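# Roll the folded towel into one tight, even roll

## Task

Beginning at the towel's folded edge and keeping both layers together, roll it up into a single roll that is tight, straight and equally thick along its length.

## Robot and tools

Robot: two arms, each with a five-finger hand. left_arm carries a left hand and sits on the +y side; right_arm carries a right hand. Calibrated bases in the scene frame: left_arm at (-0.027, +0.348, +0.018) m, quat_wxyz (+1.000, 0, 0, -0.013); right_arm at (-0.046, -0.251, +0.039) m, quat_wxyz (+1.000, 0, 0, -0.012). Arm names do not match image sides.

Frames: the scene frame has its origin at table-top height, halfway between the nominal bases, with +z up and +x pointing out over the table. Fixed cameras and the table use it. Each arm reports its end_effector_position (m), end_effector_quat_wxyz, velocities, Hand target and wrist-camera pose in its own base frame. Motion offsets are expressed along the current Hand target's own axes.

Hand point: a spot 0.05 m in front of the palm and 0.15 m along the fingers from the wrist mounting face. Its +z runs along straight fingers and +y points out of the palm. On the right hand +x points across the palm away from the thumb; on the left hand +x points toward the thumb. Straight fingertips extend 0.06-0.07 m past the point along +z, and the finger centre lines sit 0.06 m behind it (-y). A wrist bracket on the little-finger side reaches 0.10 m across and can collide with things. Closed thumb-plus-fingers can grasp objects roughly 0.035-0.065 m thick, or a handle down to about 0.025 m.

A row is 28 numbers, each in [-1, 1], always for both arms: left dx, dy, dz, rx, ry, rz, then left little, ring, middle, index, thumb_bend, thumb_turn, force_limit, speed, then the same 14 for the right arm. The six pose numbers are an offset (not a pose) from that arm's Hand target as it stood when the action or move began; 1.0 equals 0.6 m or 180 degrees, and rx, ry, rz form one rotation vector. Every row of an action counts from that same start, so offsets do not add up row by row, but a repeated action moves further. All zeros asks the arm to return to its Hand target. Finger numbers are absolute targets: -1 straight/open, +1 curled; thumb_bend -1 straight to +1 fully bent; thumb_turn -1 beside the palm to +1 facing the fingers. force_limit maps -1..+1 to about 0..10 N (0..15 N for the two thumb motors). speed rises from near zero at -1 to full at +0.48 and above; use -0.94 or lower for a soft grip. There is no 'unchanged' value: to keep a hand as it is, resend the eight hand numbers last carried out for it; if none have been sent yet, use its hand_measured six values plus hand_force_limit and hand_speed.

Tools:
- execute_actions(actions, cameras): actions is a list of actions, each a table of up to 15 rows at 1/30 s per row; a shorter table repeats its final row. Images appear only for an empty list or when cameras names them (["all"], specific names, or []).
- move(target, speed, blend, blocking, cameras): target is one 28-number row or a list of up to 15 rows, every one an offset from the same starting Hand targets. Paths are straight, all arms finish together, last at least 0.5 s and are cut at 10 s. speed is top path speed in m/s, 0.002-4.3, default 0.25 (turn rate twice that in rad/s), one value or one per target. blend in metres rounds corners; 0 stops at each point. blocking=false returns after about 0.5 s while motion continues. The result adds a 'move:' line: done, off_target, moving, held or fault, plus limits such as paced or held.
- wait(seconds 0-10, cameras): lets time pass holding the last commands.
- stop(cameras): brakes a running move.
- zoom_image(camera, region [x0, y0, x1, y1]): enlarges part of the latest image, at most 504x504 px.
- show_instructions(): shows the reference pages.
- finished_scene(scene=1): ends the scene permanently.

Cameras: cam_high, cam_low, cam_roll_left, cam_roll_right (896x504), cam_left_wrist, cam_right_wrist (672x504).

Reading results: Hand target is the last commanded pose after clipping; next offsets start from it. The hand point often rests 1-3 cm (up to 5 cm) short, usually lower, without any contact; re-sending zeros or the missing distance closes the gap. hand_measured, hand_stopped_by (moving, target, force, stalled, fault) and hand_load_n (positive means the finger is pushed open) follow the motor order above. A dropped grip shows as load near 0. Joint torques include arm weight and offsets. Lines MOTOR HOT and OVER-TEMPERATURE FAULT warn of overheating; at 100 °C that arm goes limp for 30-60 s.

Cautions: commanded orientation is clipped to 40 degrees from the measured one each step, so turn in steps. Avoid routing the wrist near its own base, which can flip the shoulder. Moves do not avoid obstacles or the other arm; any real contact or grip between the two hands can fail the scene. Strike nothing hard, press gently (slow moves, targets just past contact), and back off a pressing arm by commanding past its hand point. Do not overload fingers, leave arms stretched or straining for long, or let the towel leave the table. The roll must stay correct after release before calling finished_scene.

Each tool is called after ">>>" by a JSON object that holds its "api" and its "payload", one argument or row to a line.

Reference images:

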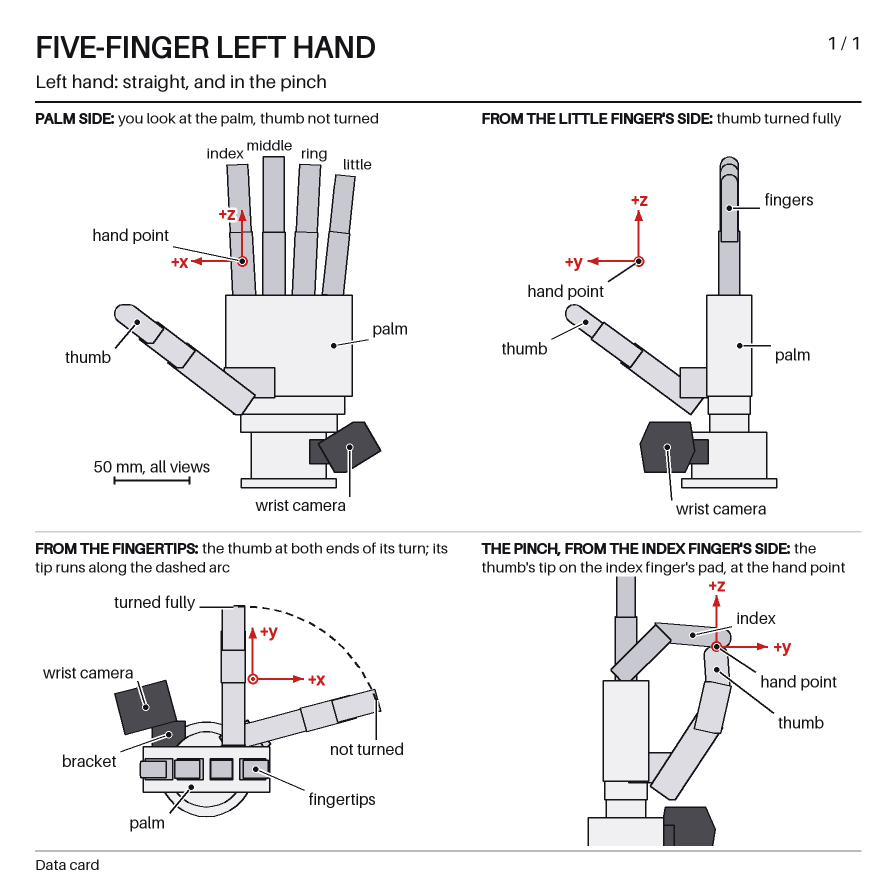

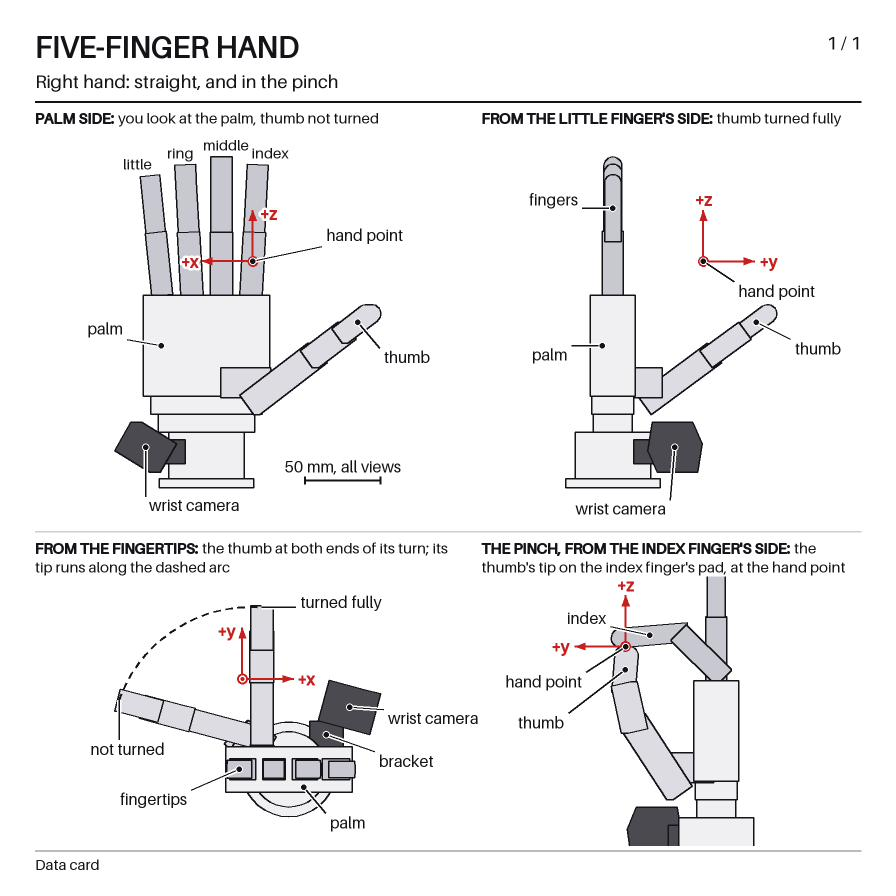

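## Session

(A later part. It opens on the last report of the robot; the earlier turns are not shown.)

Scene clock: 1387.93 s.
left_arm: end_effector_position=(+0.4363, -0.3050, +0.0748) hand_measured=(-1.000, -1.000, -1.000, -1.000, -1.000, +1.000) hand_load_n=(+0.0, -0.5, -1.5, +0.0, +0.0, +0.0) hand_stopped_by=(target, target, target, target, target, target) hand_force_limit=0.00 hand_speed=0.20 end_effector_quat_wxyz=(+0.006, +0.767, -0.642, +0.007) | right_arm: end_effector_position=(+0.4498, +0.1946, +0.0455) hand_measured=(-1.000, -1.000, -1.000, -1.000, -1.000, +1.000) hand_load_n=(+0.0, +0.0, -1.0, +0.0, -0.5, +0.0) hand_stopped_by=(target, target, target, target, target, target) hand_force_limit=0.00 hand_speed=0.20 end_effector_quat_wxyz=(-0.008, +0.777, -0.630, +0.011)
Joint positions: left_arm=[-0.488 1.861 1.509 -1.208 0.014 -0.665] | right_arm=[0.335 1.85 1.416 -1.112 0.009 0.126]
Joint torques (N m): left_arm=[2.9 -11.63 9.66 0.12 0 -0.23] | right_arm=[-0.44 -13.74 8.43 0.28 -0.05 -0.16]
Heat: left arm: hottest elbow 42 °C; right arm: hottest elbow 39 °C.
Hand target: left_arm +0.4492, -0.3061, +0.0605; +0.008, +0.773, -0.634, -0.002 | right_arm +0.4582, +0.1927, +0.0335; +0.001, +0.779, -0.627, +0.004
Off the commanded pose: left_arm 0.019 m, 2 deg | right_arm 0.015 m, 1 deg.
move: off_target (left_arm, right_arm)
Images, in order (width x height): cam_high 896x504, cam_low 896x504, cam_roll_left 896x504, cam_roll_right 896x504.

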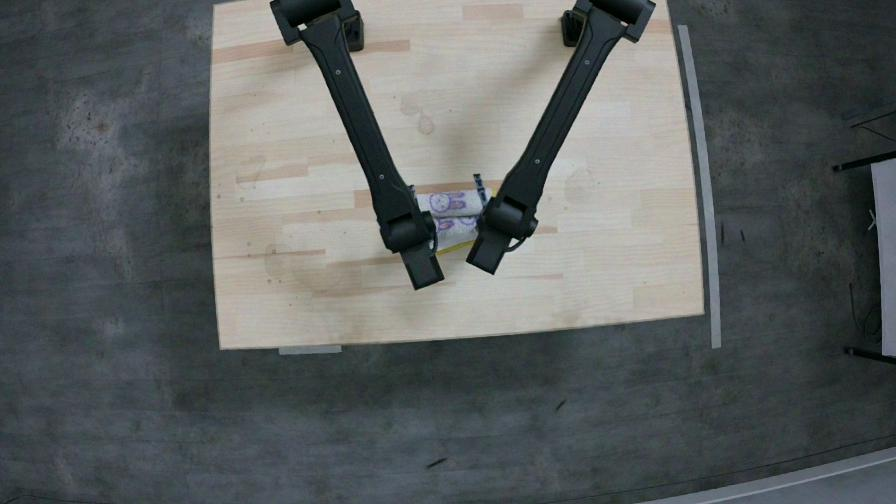

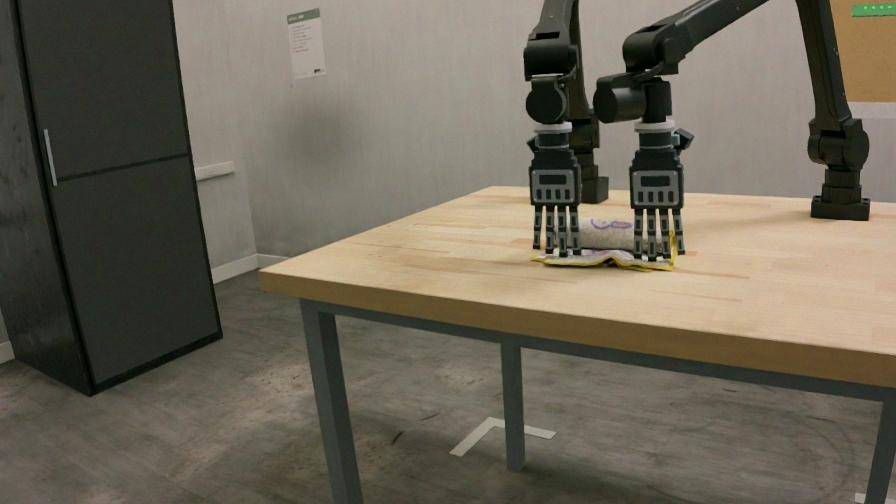

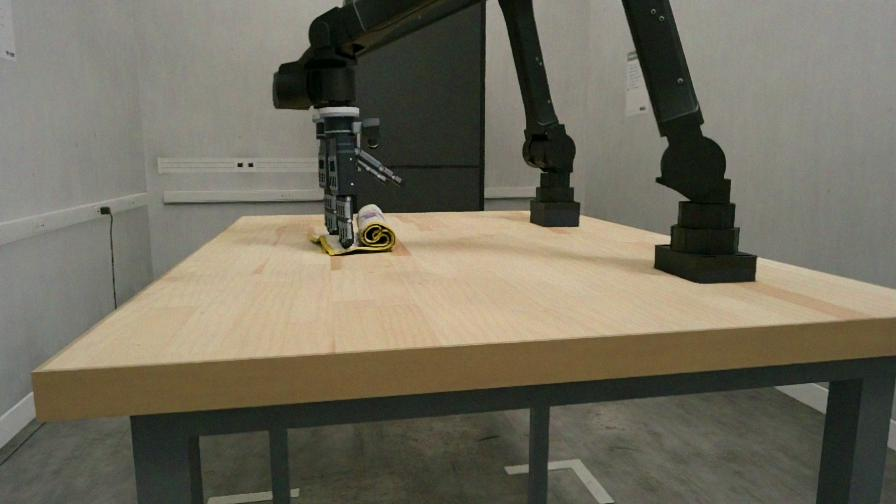

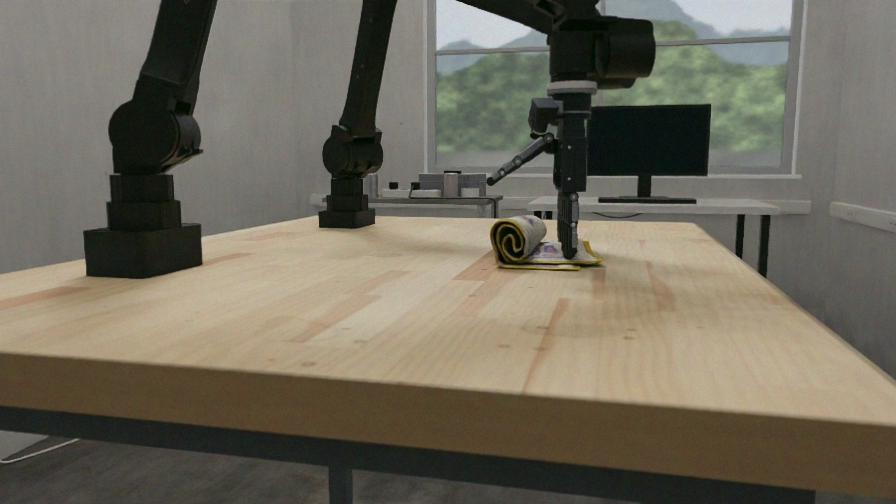

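>>> {"api": "move", "payload": {
  "target": [
    [0, 0, -0.05, 0, 0, 0.0556, -1, -1, -1, -1, -1, 1, 0, 0.2, 0, 0, 0, 0, 0, 0, -1, -1, -1, -1, -1, 1, 0, 0.2],
    [-0.0463, 0.2627, -0.1167, 0, 0, 0.0556, -1, -1, -1, -1, -1, 1, 0, 0.2, 0, 0, 0, 0, 0, 0, -1, -1, -1, -1, -1, 1, 0, 0.2]
  ],
  "speed": [0.05, 0.15],
  "cameras": ["cam_high", "cam_low", "cam_roll_left", "cam_roll_right"]
}}

>>> {"api": "zoom_image", "payload": {
  "camera": "cam_high",
  "region": [360, 130, 560, 270]
}}

>>> {"api": "zoom_image", "payload": {
  "camera": "cam_roll_left",
  "region": [300, 150, 480, 280]
}}

Scene clock: 1394.47 s.
left_arm: end_effector_position=(+0.2940, -0.3076, +0.1292) hand_measured=(-1.000, -1.000, -1.000, -1.000, -1.000, +1.000) hand_load_n=(+0.0, +0.0, +0.0, +0.0, -0.5, +0.0) hand_stopped_by=(target, target, target, target, target, target) hand_force_limit=0.00 hand_speed=0.20 end_effector_quat_wxyz=(+0.008, +0.715, -0.700, -0.005) | right_arm: end_effector_position=(+0.4498, +0.1945, +0.0455) hand_measured=(-1.000, -1.000, -1.000, -1.000, -1.000, +1.000) hand_load_n=(+0.0, +0.0, -1.0, +0.0, +0.0, +0.0) hand_stopped_by=(target, target, target, target, target, target) hand_force_limit=0.00 hand_speed=0.20 end_effector_quat_wxyz=(-0.008, +0.777, -0.629, +0.011)
Joint positions: left_arm=[-0.655 1.563 1.26 -1.28 0.015 -0.676] | right_arm=[0.335 1.85 1.416 -1.112 0.009 0.126]
Joint torques (N m): left_arm=[1.61 -12.16 6.99 0.09 0.04 -0.24] | right_arm=[-0.79 -13.04 8.49 0.28 -0.09 -0.13]
Heat: left arm: hottest elbow 43 °C; right arm: hottest elbow 39 °C.
Hand target: left_arm +0.2900, -0.3092, +0.1326; +0.008, +0.715, -0.699, -0.002 | right_arm +0.4582, +0.1927, +0.0335; +0.001, +0.779, -0.627, +0.004
Off the commanded pose: left_arm 0.005 m, 0 deg | right_arm 0.015 m, 1 deg.
move: off_target (right_arm)
Images, in order (width x height): cam_high 896x504, cam_low 896x504, cam_roll_left 896x504, cam_roll_right 896x504.

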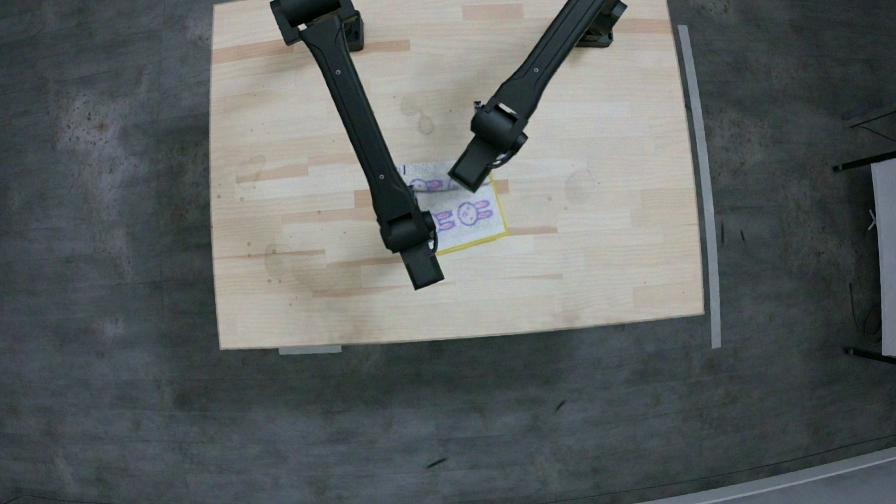

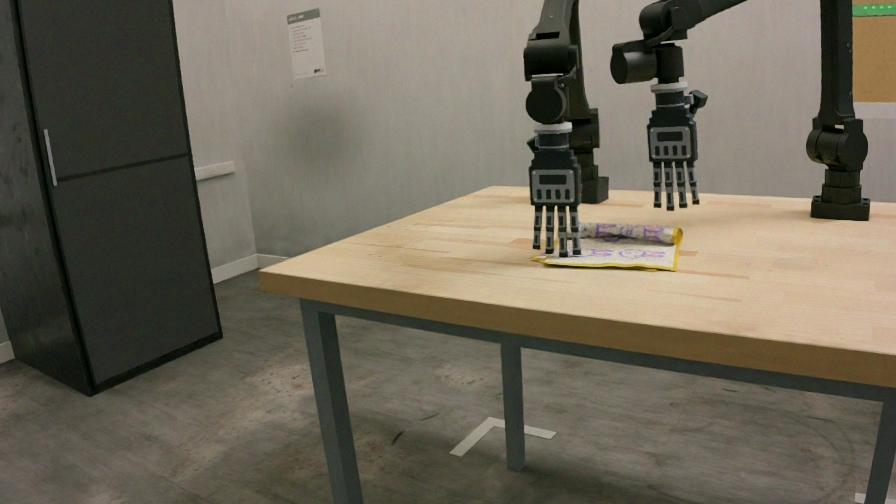

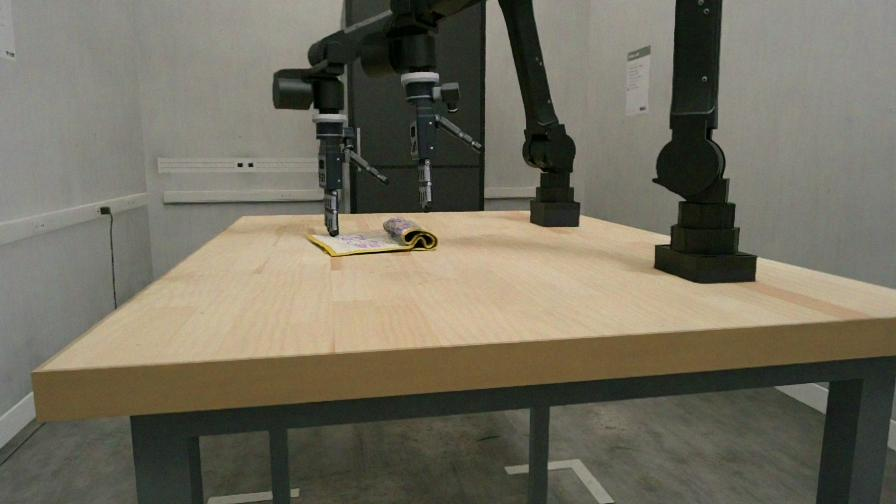

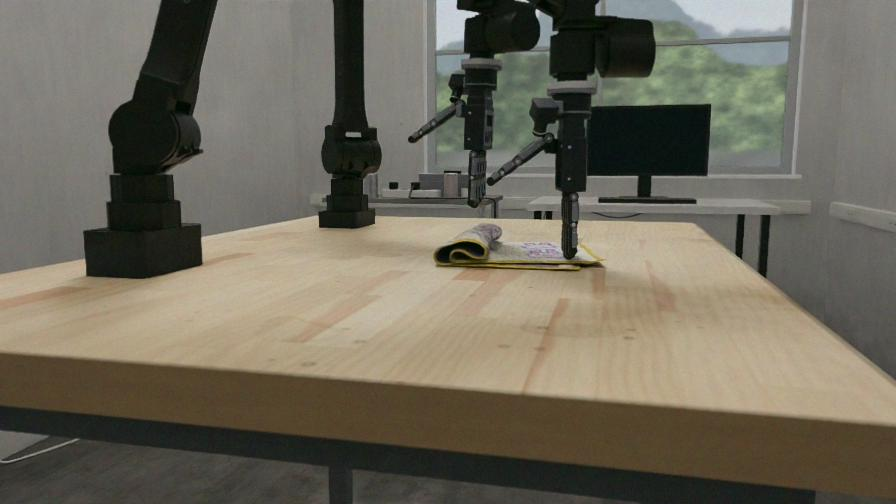

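Scaled by 2.520 from the camera's 896x504 image, which has a finer 1280x720 frame.

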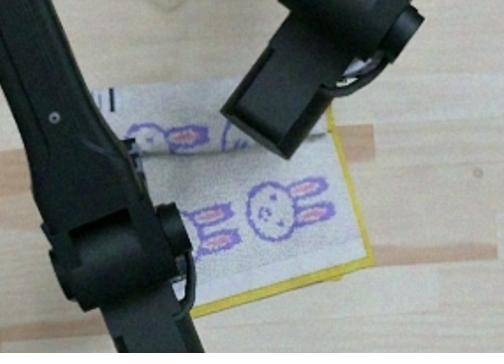

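Scaled by 2.800 from the camera's 896x504 image, which has a finer 1280x720 frame.

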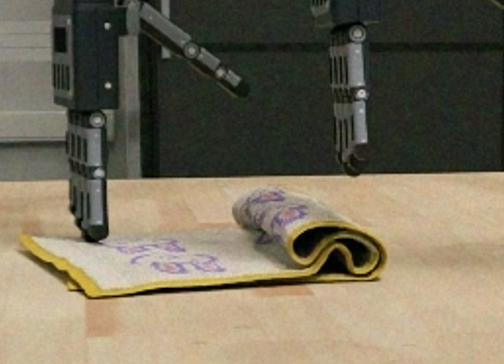

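>>> {"api": "move", "payload": {
  "target": [
    [0.02, 0.02, -0.03, 0, 0, 0, -1, -1, -1, -1, -1, 1, 0, 0.2, 0, 0, -0.02, 0, 0, 0, -1, -1, -1, -1, -1, 1, 0, 0.2],
    [-0.05, 0.08, -0.03, 0, 0, 0, -1, -1, -1, -1, -1, 1, 0, 0.2, 0, 0, -0.13, 0, 0, 0, -1, -1, -1, -1, -1, 1, 0, 0.2],
    [-0.05, 0.08, -0.03, 0, 0, 0, -1, -1, -1, -1, -1, 1, 0, 0.2, 0.28, 0.08, -0.13, 0, 0, 0.0556, -1, -1, -1, -1, -1, 1, 0, 0.2]
  ],
  "speed": [0.04, 0.15, 0.25],
  "cameras": ["cam_high", "cam_roll_left", "cam_roll_right"]
}}

>>> {"api": "zoom_image", "payload": {
  "camera": "cam_high",
  "region": [360, 130, 560, 270]
}}

>>> {"api": "zoom_image", "payload": {
  "camera": "cam_roll_right",
  "region": [410, 190, 630, 290]
}}

Scene clock: 1399.47 s.
left_arm: end_effector_position=(+0.2412, -0.2843, +0.1479) hand_measured=(-1.000, -1.000, -1.000, -1.000, -1.000, +1.000) hand_load_n=(+0.0, +0.0, +0.0, +0.0, +0.0, +0.0) hand_stopped_by=(target, target, target, target, target, target) hand_force_limit=0.00 hand_speed=0.20 end_effector_quat_wxyz=(+0.008, +0.715, -0.699, -0.006) | right_arm: end_effector_position=(+0.4480, +0.0188, +0.1152) hand_measured=(-1.000, -1.000, -1.000, -1.000, -1.000, +1.000) hand_load_n=(+0.0, +0.0, +0.0, +0.0, +0.0, +0.0) hand_stopped_by=(target, target, target, target, target, target) hand_force_limit=0.00 hand_speed=0.20 end_effector_quat_wxyz=(+0.003, +0.716, -0.699, +0.004)
Joint positions: left_arm=[-0.689 1.407 1.141 -1.317 0.015 -0.711] | right_arm=[-0.016 1.715 1.418 -1.273 0.009 -0.04]
Joint torques (N m): left_arm=[2.84 -10.23 7.08 0.1 0.03 -0.1] | right_arm=[0.62 -15.44 6.16 0.94 -0.11 -0.19]
Heat: left arm: hottest elbow 42 °C; right arm: hottest elbow 39 °C.
Hand target: left_arm +0.2417, -0.2801, +0.1511; +0.008, +0.715, -0.699, -0.002 | right_arm +0.4468, +0.0190, +0.1129; +0.001, +0.721, -0.693, +0.005
Off the commanded pose: left_arm 0.005 m, 0 deg | right_arm 0.003 m, 1 deg.
move: done
Images, in order (width x height): cam_high 896x504, cam_roll_left 896x504, cam_roll_right 896x504.

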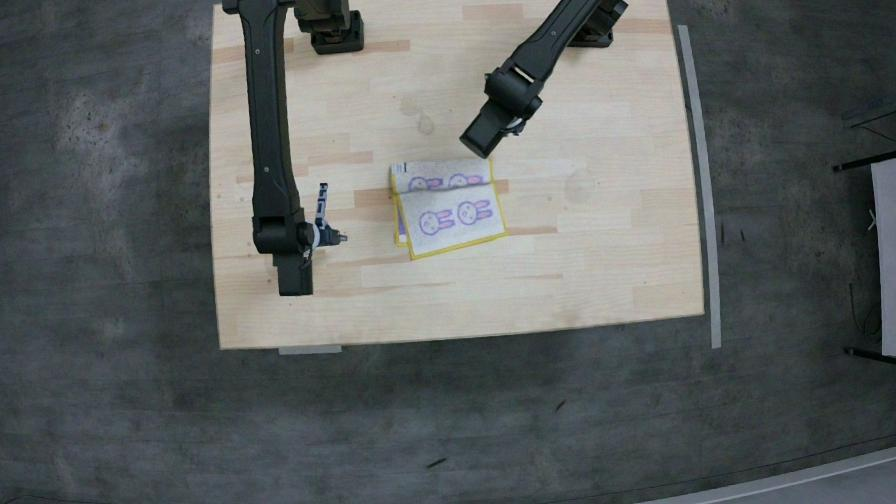

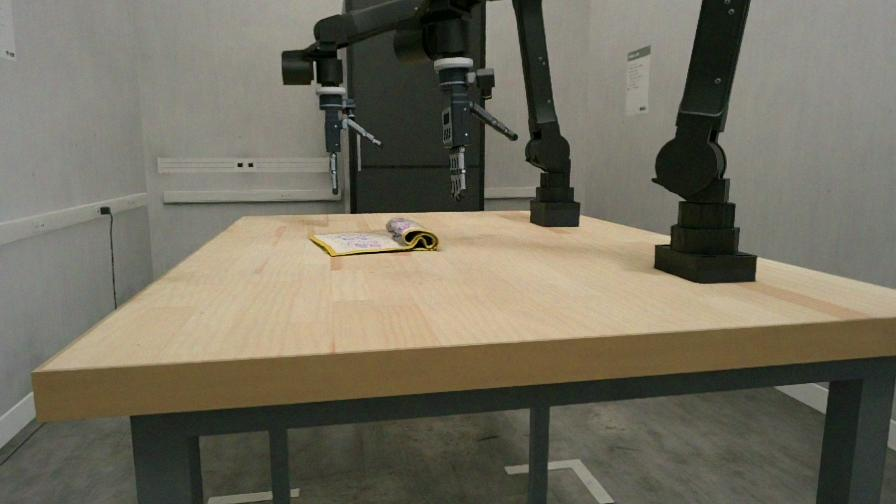

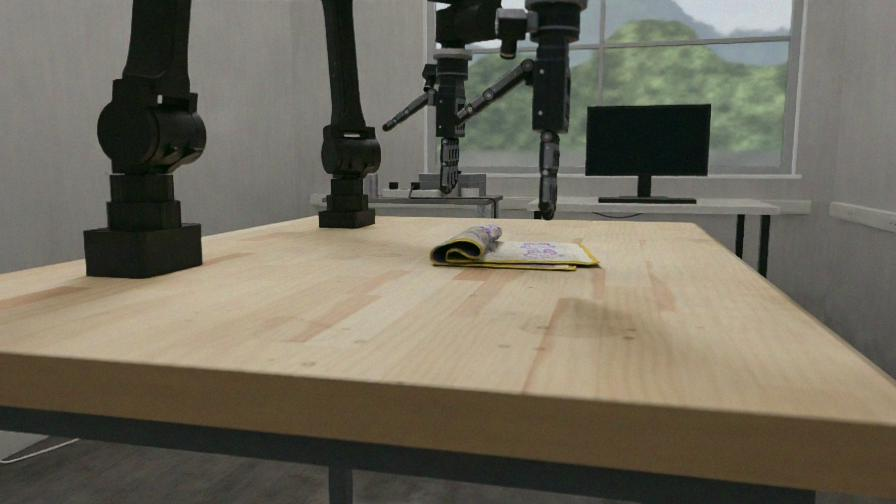

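Scaled by 2.520 from the camera's 896x504 image, which has a finer 1280x720 frame.

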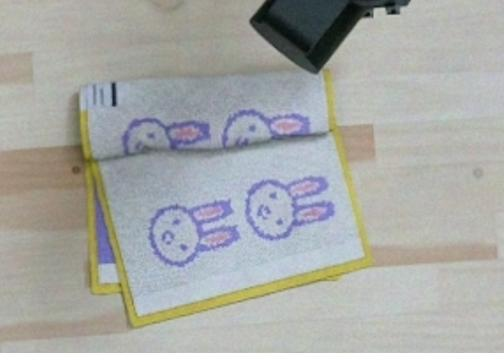

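Scaled by 2.291 from the camera's 896x504 image, which has a finer 1280x720 frame.

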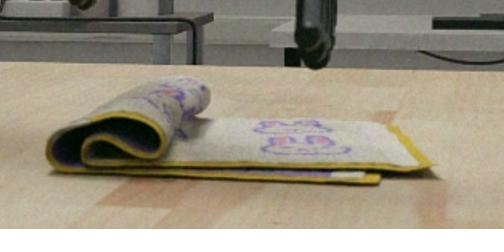

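>>> {"api": "move", "payload": {
  "target": [0.1, -0.1022, 0.0333, 0, 0, 0, -1, -1, -1, -1, -1, 1, 0, 0.2, -0.3058, -0.057, 0.0333, 0, 0, -0.0556, -1, -1, -1, -1, -1, 1, 0, 0.2],
  "speed": 0.2
}}

>>> {"api": "move", "payload": {
  "target": [0, 0, 0.075, 0, 0, 0, -1, -1, -1, -1, -1, 1, 0, 0.2, 0, 0, 0.06, 0, 0, 0, -1, -1, -1, -1, -1, 1, 0, 0.2],
  "speed": 0.1,
  "cameras": ["cam_low", "cam_roll_left", "cam_roll_right", "cam_right_wrist"]
}}

>>> {"api": "zoom_image", "payload": {
  "camera": "cam_low",
  "region": [520, 160, 740, 280]
}}

>>> {"api": "zoom_image", "payload": {
  "camera": "cam_roll_left",
  "region": [300, 150, 480, 280]
}}

Scene clock: 1407.40 s.
left_arm: end_effector_position=(+0.2884, -0.3233, +0.1214) hand_measured=(-1.000, -1.000, -1.000, -1.000, -1.000, +1.000) hand_load_n=(+0.0, +0.0, +0.0, +0.0, +0.0, +0.0) hand_stopped_by=(target, target, target, target, target, target) hand_force_limit=0.00 hand_speed=0.20 end_effector_quat_wxyz=(+0.009, +0.715, -0.699, -0.022) | right_arm: end_effector_position=(+0.4601, +0.1996, +0.0889) hand_measured=(-1.000, -1.000, -1.000, -1.000, -1.000, +1.000) hand_load_n=(+0.0, +0.0, +0.0, +0.0, +0.0, +0.0) hand_stopped_by=(target, target, target, target, target, target) hand_force_limit=0.00 hand_speed=0.20 end_effector_quat_wxyz=(+0.005, +0.784, -0.620, +0.002)
Joint positions: left_arm=[-0.689 1.605 1.287 -1.298 0.015 -0.711] | right_arm=[0.339 1.86 1.548 -1.265 0.008 0.107]
Joint torques (N m): left_arm=[1.9 -10.52 10.88 0.35 0.05 -0.2] | right_arm=[-0.15 -15.15 9.8 0.13 0.02 0.16]
Heat: left arm: hottest elbow 42 °C; right arm: hottest elbow 39 °C.
Hand target: left_arm +0.3041, -0.3388, +0.1306; +0.008, +0.715, -0.699, -0.002 | right_arm +0.4736, +0.2035, +0.0915; +0.001, +0.779, -0.627, +0.004
Off the commanded pose: left_arm 0.024 m, 2 deg | right_arm 0.014 m, 1 deg.
move: off_target (left_arm, right_arm)

Scene clock: 1408.40 s.
left_arm: end_effector_position=(+0.3041, -0.3362, +0.0941) hand_measured=(-1.000, -1.000, -1.000, -1.000, -1.000, +1.000) hand_load_n=(+0.0, +0.0, +0.0, +0.0, -0.5, +0.0) hand_stopped_by=(target, target, target, target, target, target) hand_force_limit=0.00 hand_speed=0.20 end_effector_quat_wxyz=(+0.007, +0.715, -0.699, +0.002) | right_arm: end_effector_position=(+0.4735, +0.2043, +0.0692) hand_measured=(-1.000, -1.000, -1.000, -1.000, -1.000, +1.000) hand_load_n=(+0.0, +0.0, +0.0, +0.0, +0.0, +0.0) hand_stopped_by=(target, target, target, target, target, target) hand_force_limit=0.00 hand_speed=0.20 end_effector_quat_wxyz=(-0.006, +0.784, -0.620, +0.008)
Joint positions: left_arm=[-0.689 1.647 1.267 -1.188 0.015 -0.711] | right_arm=[0.339 1.894 1.548 -1.206 0.008 0.107]
Joint torques (N m): left_arm=[1.61 -11.11 6.9 0.59 0.04 -0.22] | right_arm=[0.09 -16.26 6.19 0.95 0.03 0.17]
Heat: left arm: hottest elbow 42 °C; right arm: hottest elbow 39 °C.
Hand target: left_arm +0.3035, -0.3392, +0.0856; +0.008, +0.715, -0.699, -0.002 | right_arm +0.4738, +0.2032, +0.0556; +0.001, +0.779, -0.627, +0.004
Off the commanded pose: left_arm 0.009 m, 0 deg | right_arm 0.014 m, 1 deg.
move: off_target (right_arm)
Images, in order (width x height): cam_low 896x504, cam_roll_left 896x504, cam_roll_right 896x504, cam_right_wrist 672x504.

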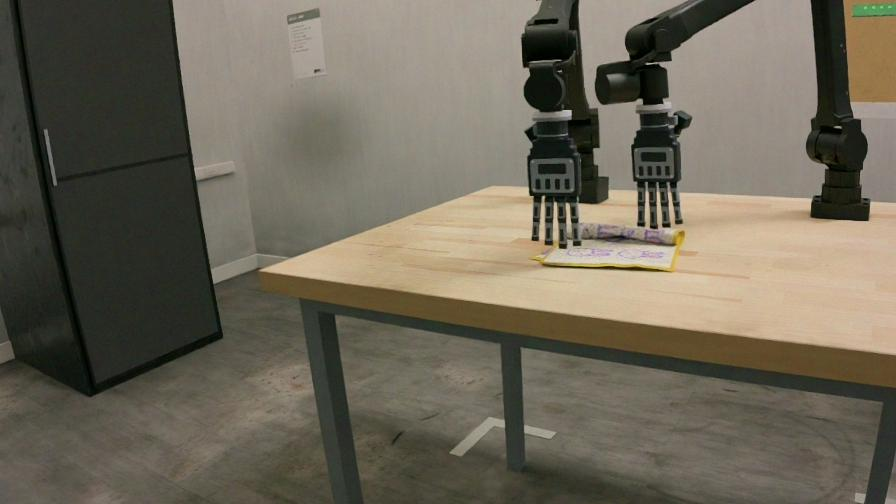

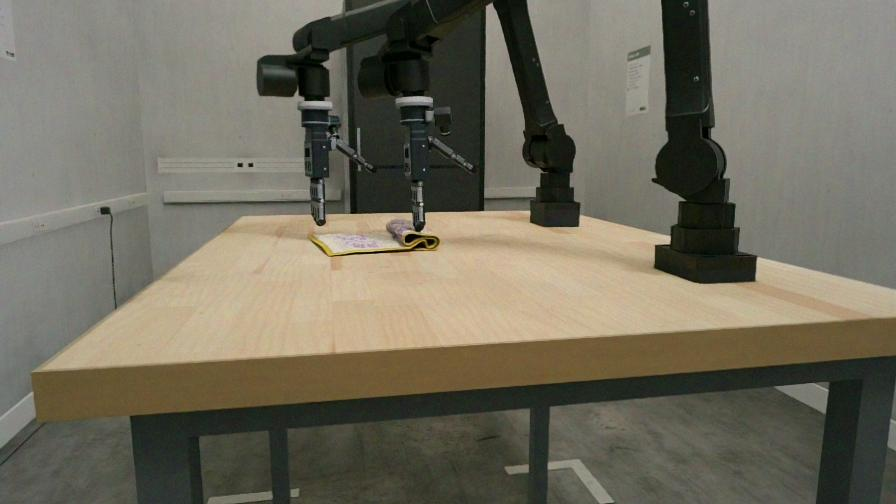

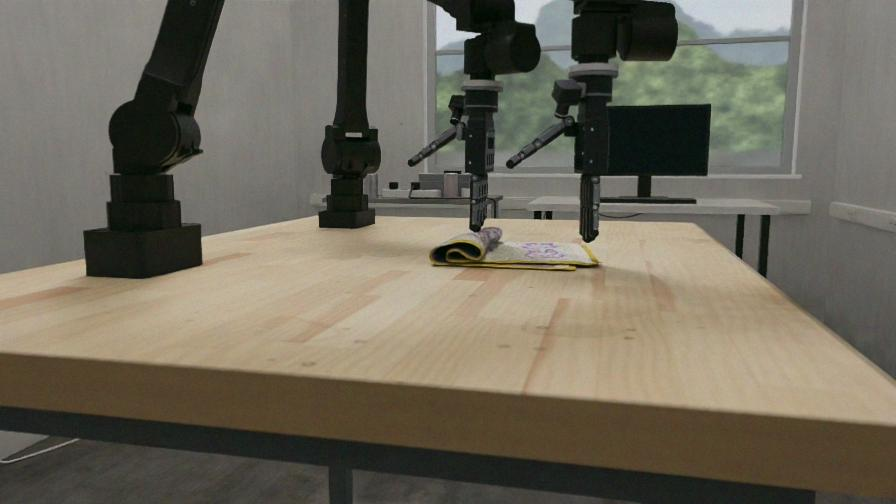

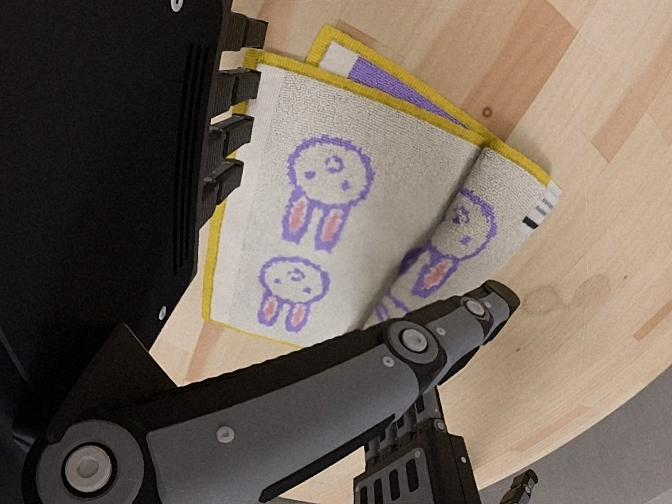

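Scaled by 2.291 from the camera's 896x504 image, which has a finer 1280x720 frame.

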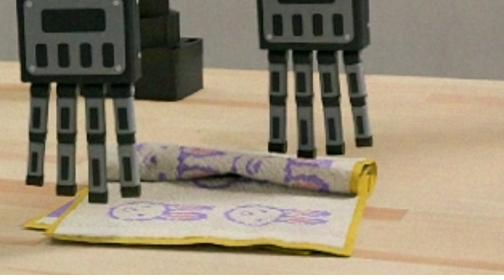

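Scaled by 2.800 from the camera's 896x504 image, which has a finer 1280x720 frame.

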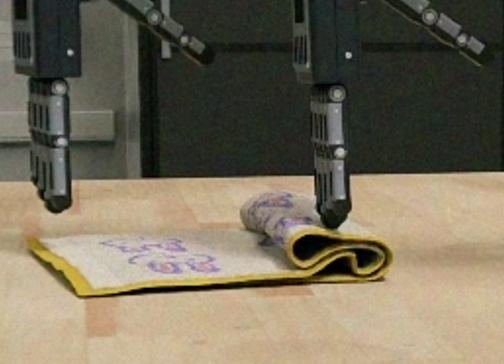

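>>> {"api": "move", "payload": {
  "target": [0, 0, 0.0167, 0, 0, 0, -1, -1, -1, -1, -1, 1, 0, 0.2, 0, 0, 0.0427, 0, 0, 0, -1, -1, -1, -1, -1, 1, 0, 0.2],
  "speed": 0.1,
  "cameras": ["cam_low", "cam_right_wrist"]
}}

>>> {"api": "zoom_image", "payload": {
  "camera": "cam_low",
  "region": [520, 160, 740, 280]
}}

Scene clock: 1410.17 s.
left_arm: end_effector_position=(+0.3053, -0.3371, +0.0865) hand_measured=(-1.000, -1.000, -1.000, -1.000, -1.000, +1.000) hand_load_n=(+0.0, +0.0, +0.0, +0.0, +0.0, +0.0) hand_stopped_by=(target, target, target, target, target, target) hand_force_limit=0.00 hand_speed=0.20 end_effector_quat_wxyz=(+0.007, +0.715, -0.699, +0.006) | right_arm: end_effector_position=(+0.4750, +0.2049, +0.0440) hand_measured=(-1.000, -1.000, -1.000, -1.000, -1.000, +1.000) hand_load_n=(+0.0, +0.0, +0.0, -0.5, +0.0, +0.0) hand_stopped_by=(target, target, target, target, target, target) hand_force_limit=0.00 hand_speed=0.20 end_effector_quat_wxyz=(-0.007, +0.784, -0.620, +0.009)
Joint positions: left_arm=[-0.689 1.653 1.255 -1.162 0.015 -0.711] | right_arm=[0.339 1.921 1.519 -1.149 0.008 0.107]
Joint torques (N m): left_arm=[1.67 -10.81 6.65 0.68 0.04 -0.22] | right_arm=[-0.09 -15.56 5.91 1.02 0.03 0.15]
Heat: left arm: hottest elbow 42 °C; right arm: hottest elbow 39 °C.
Hand target: left_arm +0.3033, -0.3393, +0.0756; +0.008, +0.715, -0.699, -0.002 | right_arm +0.4740, +0.2031, +0.0299; +0.001, +0.779, -0.627, +0.004
Off the commanded pose: left_arm 0.011 m, 1 deg | right_arm 0.014 m, 1 deg.
move: off_target (left_arm, right_arm)
Images, in order (width x height): cam_low 896x504, cam_right_wrist 672x504.

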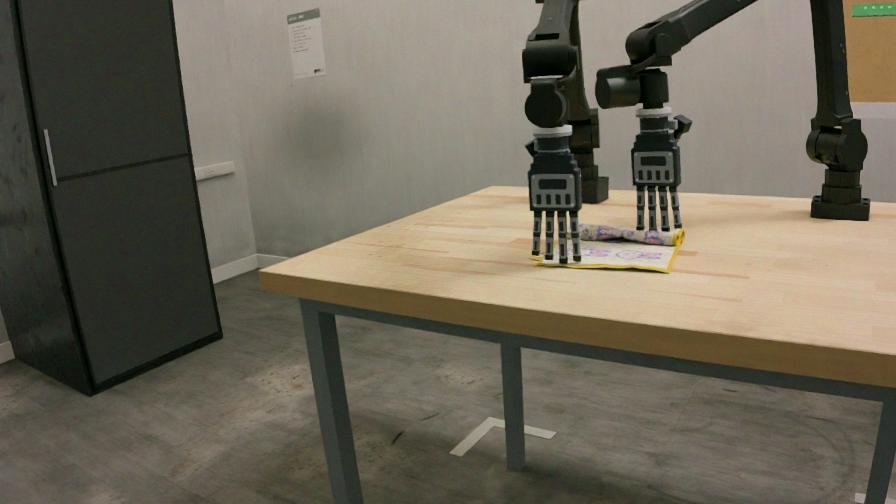

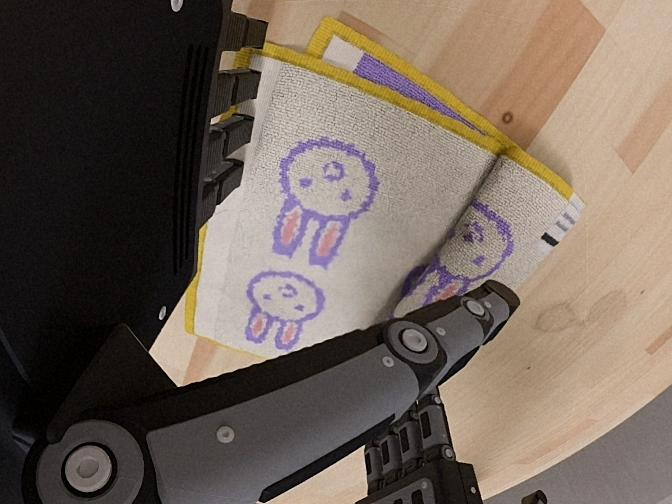

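Scaled by 2.291 from the camera's 896x504 image, which has a finer 1280x720 frame.

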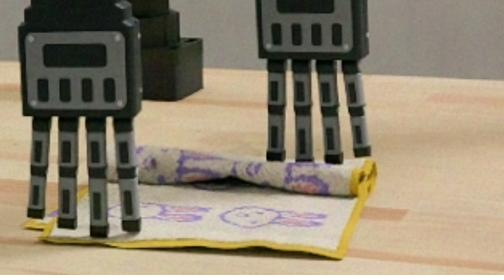

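>>> {"api": "move", "payload": {
  "target": [0, 0, 0, 0, 0, 0, -1, -1, -1, -1, -1, 1, 0, 0.2, 0.0538, 0.0213, 0, 0, 0, 0.0556, -1, -1, -1, -1, -1, 1, 0, 0.2],
  "speed": 0.05,
  "cameras": ["cam_low", "cam_roll_left", "cam_right_wrist"]
}}

>>> {"api": "zoom_image", "payload": {
  "camera": "cam_low",
  "region": [520, 160, 740, 280]
}}

Scene clock: 1413.63 s.
left_arm: end_effector_position=(+0.3053, -0.3371, +0.0865) hand_measured=(-1.000, -1.000, -1.000, -1.000, -1.000, +1.000) hand_load_n=(+0.0, +0.0, +0.0, +0.0, +0.0, +0.0) hand_stopped_by=(target, target, target, target, target, target) hand_force_limit=0.00 hand_speed=0.20 end_effector_quat_wxyz=(+0.007, +0.715, -0.699, +0.006) | right_arm: end_effector_position=(+0.4717, +0.1763, +0.0426) hand_measured=(-1.000, -1.000, -1.000, -1.000, -1.000, +1.000) hand_load_n=(+0.0, +0.0, -0.5, +0.0, -0.5, +0.0) hand_stopped_by=(target, target, target, target, target, target) hand_force_limit=0.00 hand_speed=0.20 end_effector_quat_wxyz=(-0.009, +0.731, -0.683, +0.009)
Joint positions: left_arm=[-0.689 1.653 1.255 -1.162 0.015 -0.711] | right_arm=[0.276 1.877 1.448 -1.118 0.006 0.208]
Joint torques (N m): left_arm=[1.67 -10.75 6.68 0.64 0.04 -0.21] | right_arm=[-1.2 -16.03 5.2 1.05 0.06 0.15]
Heat: left arm: hottest elbow 42 °C; right arm: hottest elbow 39 °C.
Hand target: left_arm +0.3033, -0.3393, +0.0756; +0.008, +0.715, -0.699, -0.002 | right_arm +0.4685, +0.1688, +0.0302; +0.001, +0.721, -0.693, +0.005
Off the commanded pose: left_arm 0.011 m, 1 deg | right_arm 0.015 m, 2 deg.
move: off_target (left_arm, right_arm)
Images, in order (width x height): cam_low 896x504, cam_roll_left 896x504, cam_right_wrist 672x504.

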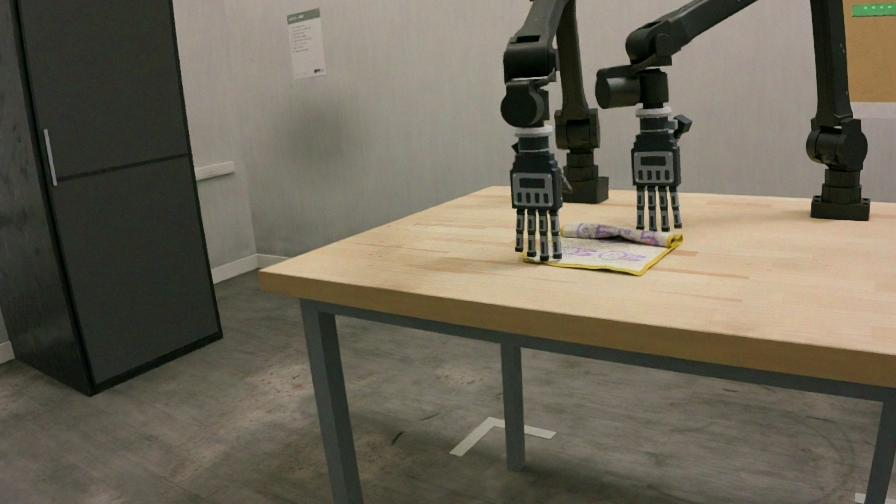

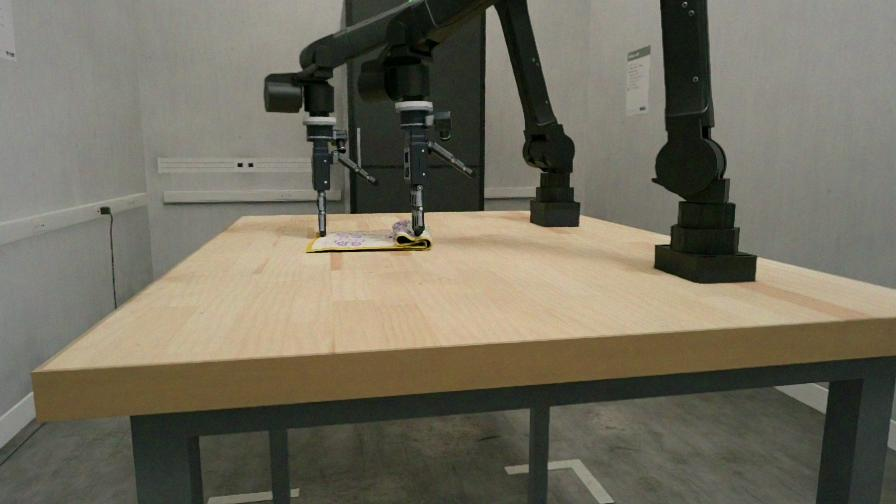

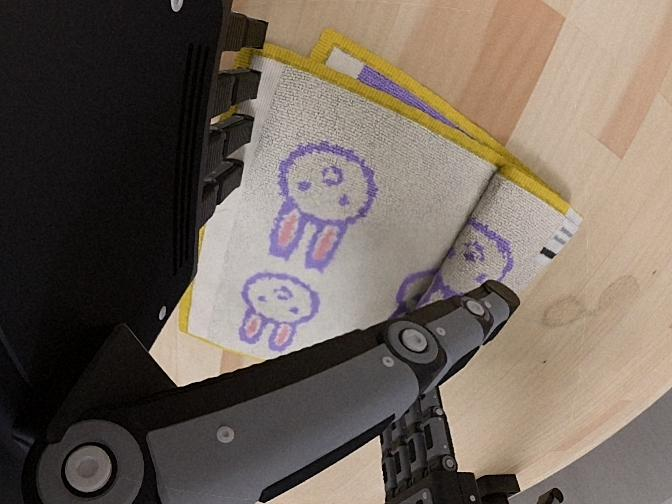

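Scaled by 2.291 from the camera's 896x504 image, which has a finer 1280x720 frame.

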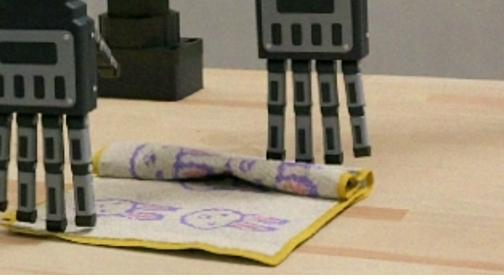

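>>> {"api": "move", "payload": {
  "target": [
    [0, 0, -0.1, 0, 0, 0, -1, -1, -1, -1, -1, 1, 0, 0.2, 0, 0, 0, 0, 0, 0, -1, -1, -1, -1, -1, 1, 0, 0.2],
    [0, -0.1083, -0.1, 0, 0, 0, -1, -1, -1, -1, -1, 1, 0, 0.2, 0, 0, 0, 0, 0, 0, -1, -1, -1, -1, -1, 1, 0, 0.2],
    [0, -0.1083, -0.015, 0, 0, 0, -1, -1, -1, -1, -1, 1, 0, 0.2, 0, 0, 0, 0, 0, 0, -1, -1, -1, -1, -1, 1, 0, 0.2],
    [0, 0.15, -0.06, 0, 0, 0, -1, -1, -1, -1, -1, 1, 0, 0.2, 0, 0, 0, 0, 0, 0, -1, -1, -1, -1, -1, 1, 0, 0.2],
    [0, 0.26, -0.15, 0, 0, 0, -1, -1, -1, -1, -1, 1, 0, 0.2, 0, 0, 0, 0, 0, 0, -1, -1, -1, -1, -1, 1, 0, 0.2]
  ],
  "speed": 0.15,
  "blend": [0.01, 0.01, 0.0, 0.01, 0.0],
  "cameras": ["cam_high", "cam_low", "cam_roll_left", "cam_right_wrist"]
}}

>>> {"api": "zoom_image", "payload": {
  "camera": "cam_low",
  "region": [520, 160, 740, 280]
}}

Scene clock: 1421.00 s.
left_arm: end_effector_position=(+0.1523, -0.3411, +0.1625) hand_measured=(-1.000, -1.000, -1.000, -1.000, -1.000, +1.000) hand_load_n=(+0.0, +0.0, +0.0, +0.0, -0.5, +0.0) hand_stopped_by=(target, target, target, target, target, target) hand_force_limit=0.00 hand_speed=0.20 end_effector_quat_wxyz=(+0.007, +0.715, -0.699, -0.004) | right_arm: end_effector_position=(+0.4718, +0.1762, +0.0426) hand_measured=(-1.000, -1.000, -1.000, -1.000, -1.000, +1.000) hand_load_n=(+0.0, +0.0, +0.0, +0.0, -0.5, +0.0) hand_stopped_by=(target, target, target, target, target, target) hand_force_limit=0.00 hand_speed=0.20 end_effector_quat_wxyz=(-0.009, +0.730, -0.683, +0.009)
Joint positions: left_arm=[-0.96 1.346 1.12 -1.35 0.016 -0.984] | right_arm=[0.276 1.877 1.448 -1.118 0.006 0.209]
Joint torques (N m): left_arm=[1.49 -9.17 7.88 -0.24 0.03 -0.25] | right_arm=[-0.56 -15.79 5.16 0.88 0.09 0.17]
Heat: left arm: hottest elbow 42 °C; right arm: hottest elbow 39 °C.
Hand target: left_arm +0.1486, -0.3421, +0.1678; +0.008, +0.715, -0.699, -0.002 | right_arm +0.4684, +0.1688, +0.0302; +0.001, +0.721, -0.693, +0.005
Off the commanded pose: left_arm 0.007 m, 0 deg | right_arm 0.015 m, 2 deg.
move: off_target (right_arm)
Images, in order (width x height): cam_high 896x504, cam_low 896x504, cam_roll_left 896x504, cam_right_wrist 672x504.

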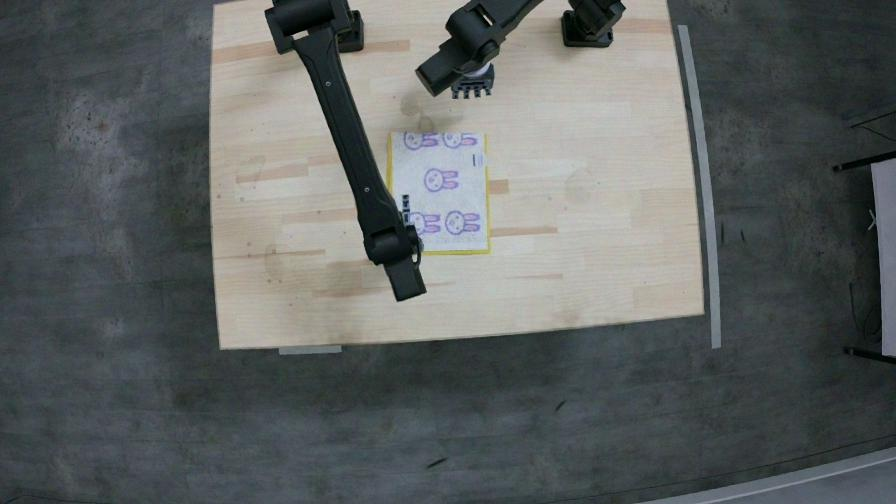

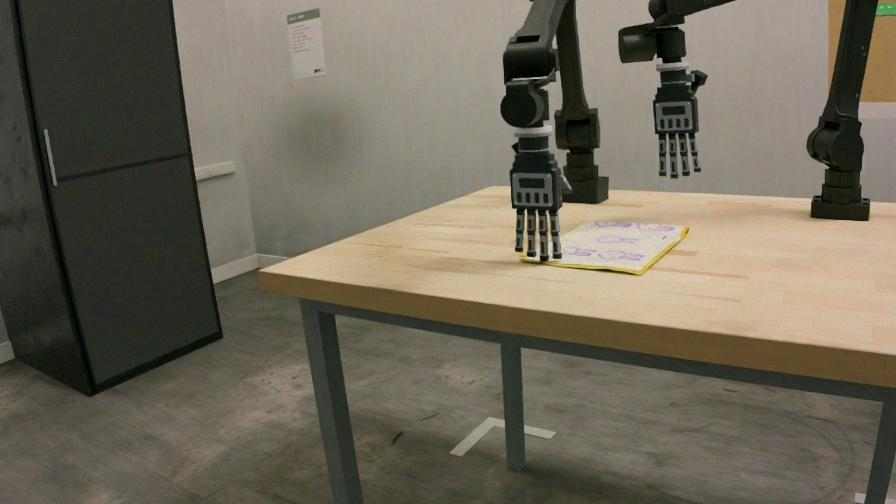

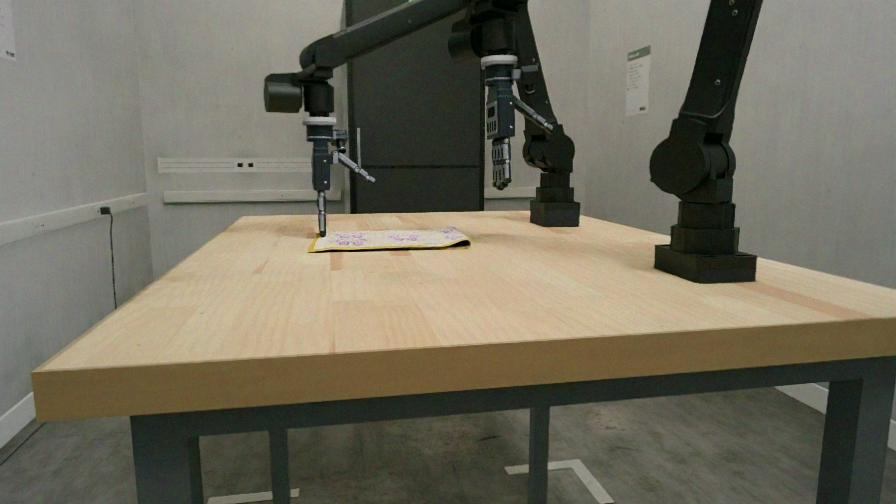

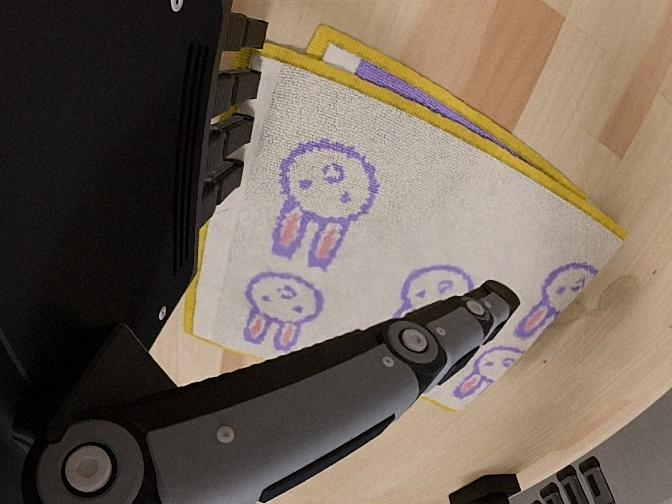

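Scaled by 2.291 from the camera's 896x504 image, which has a finer 1280x720 frame.

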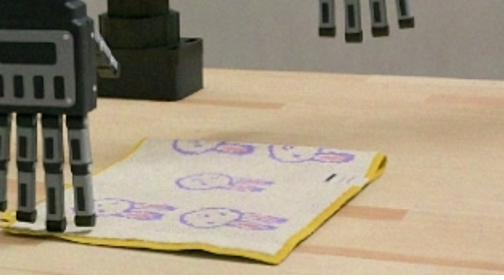

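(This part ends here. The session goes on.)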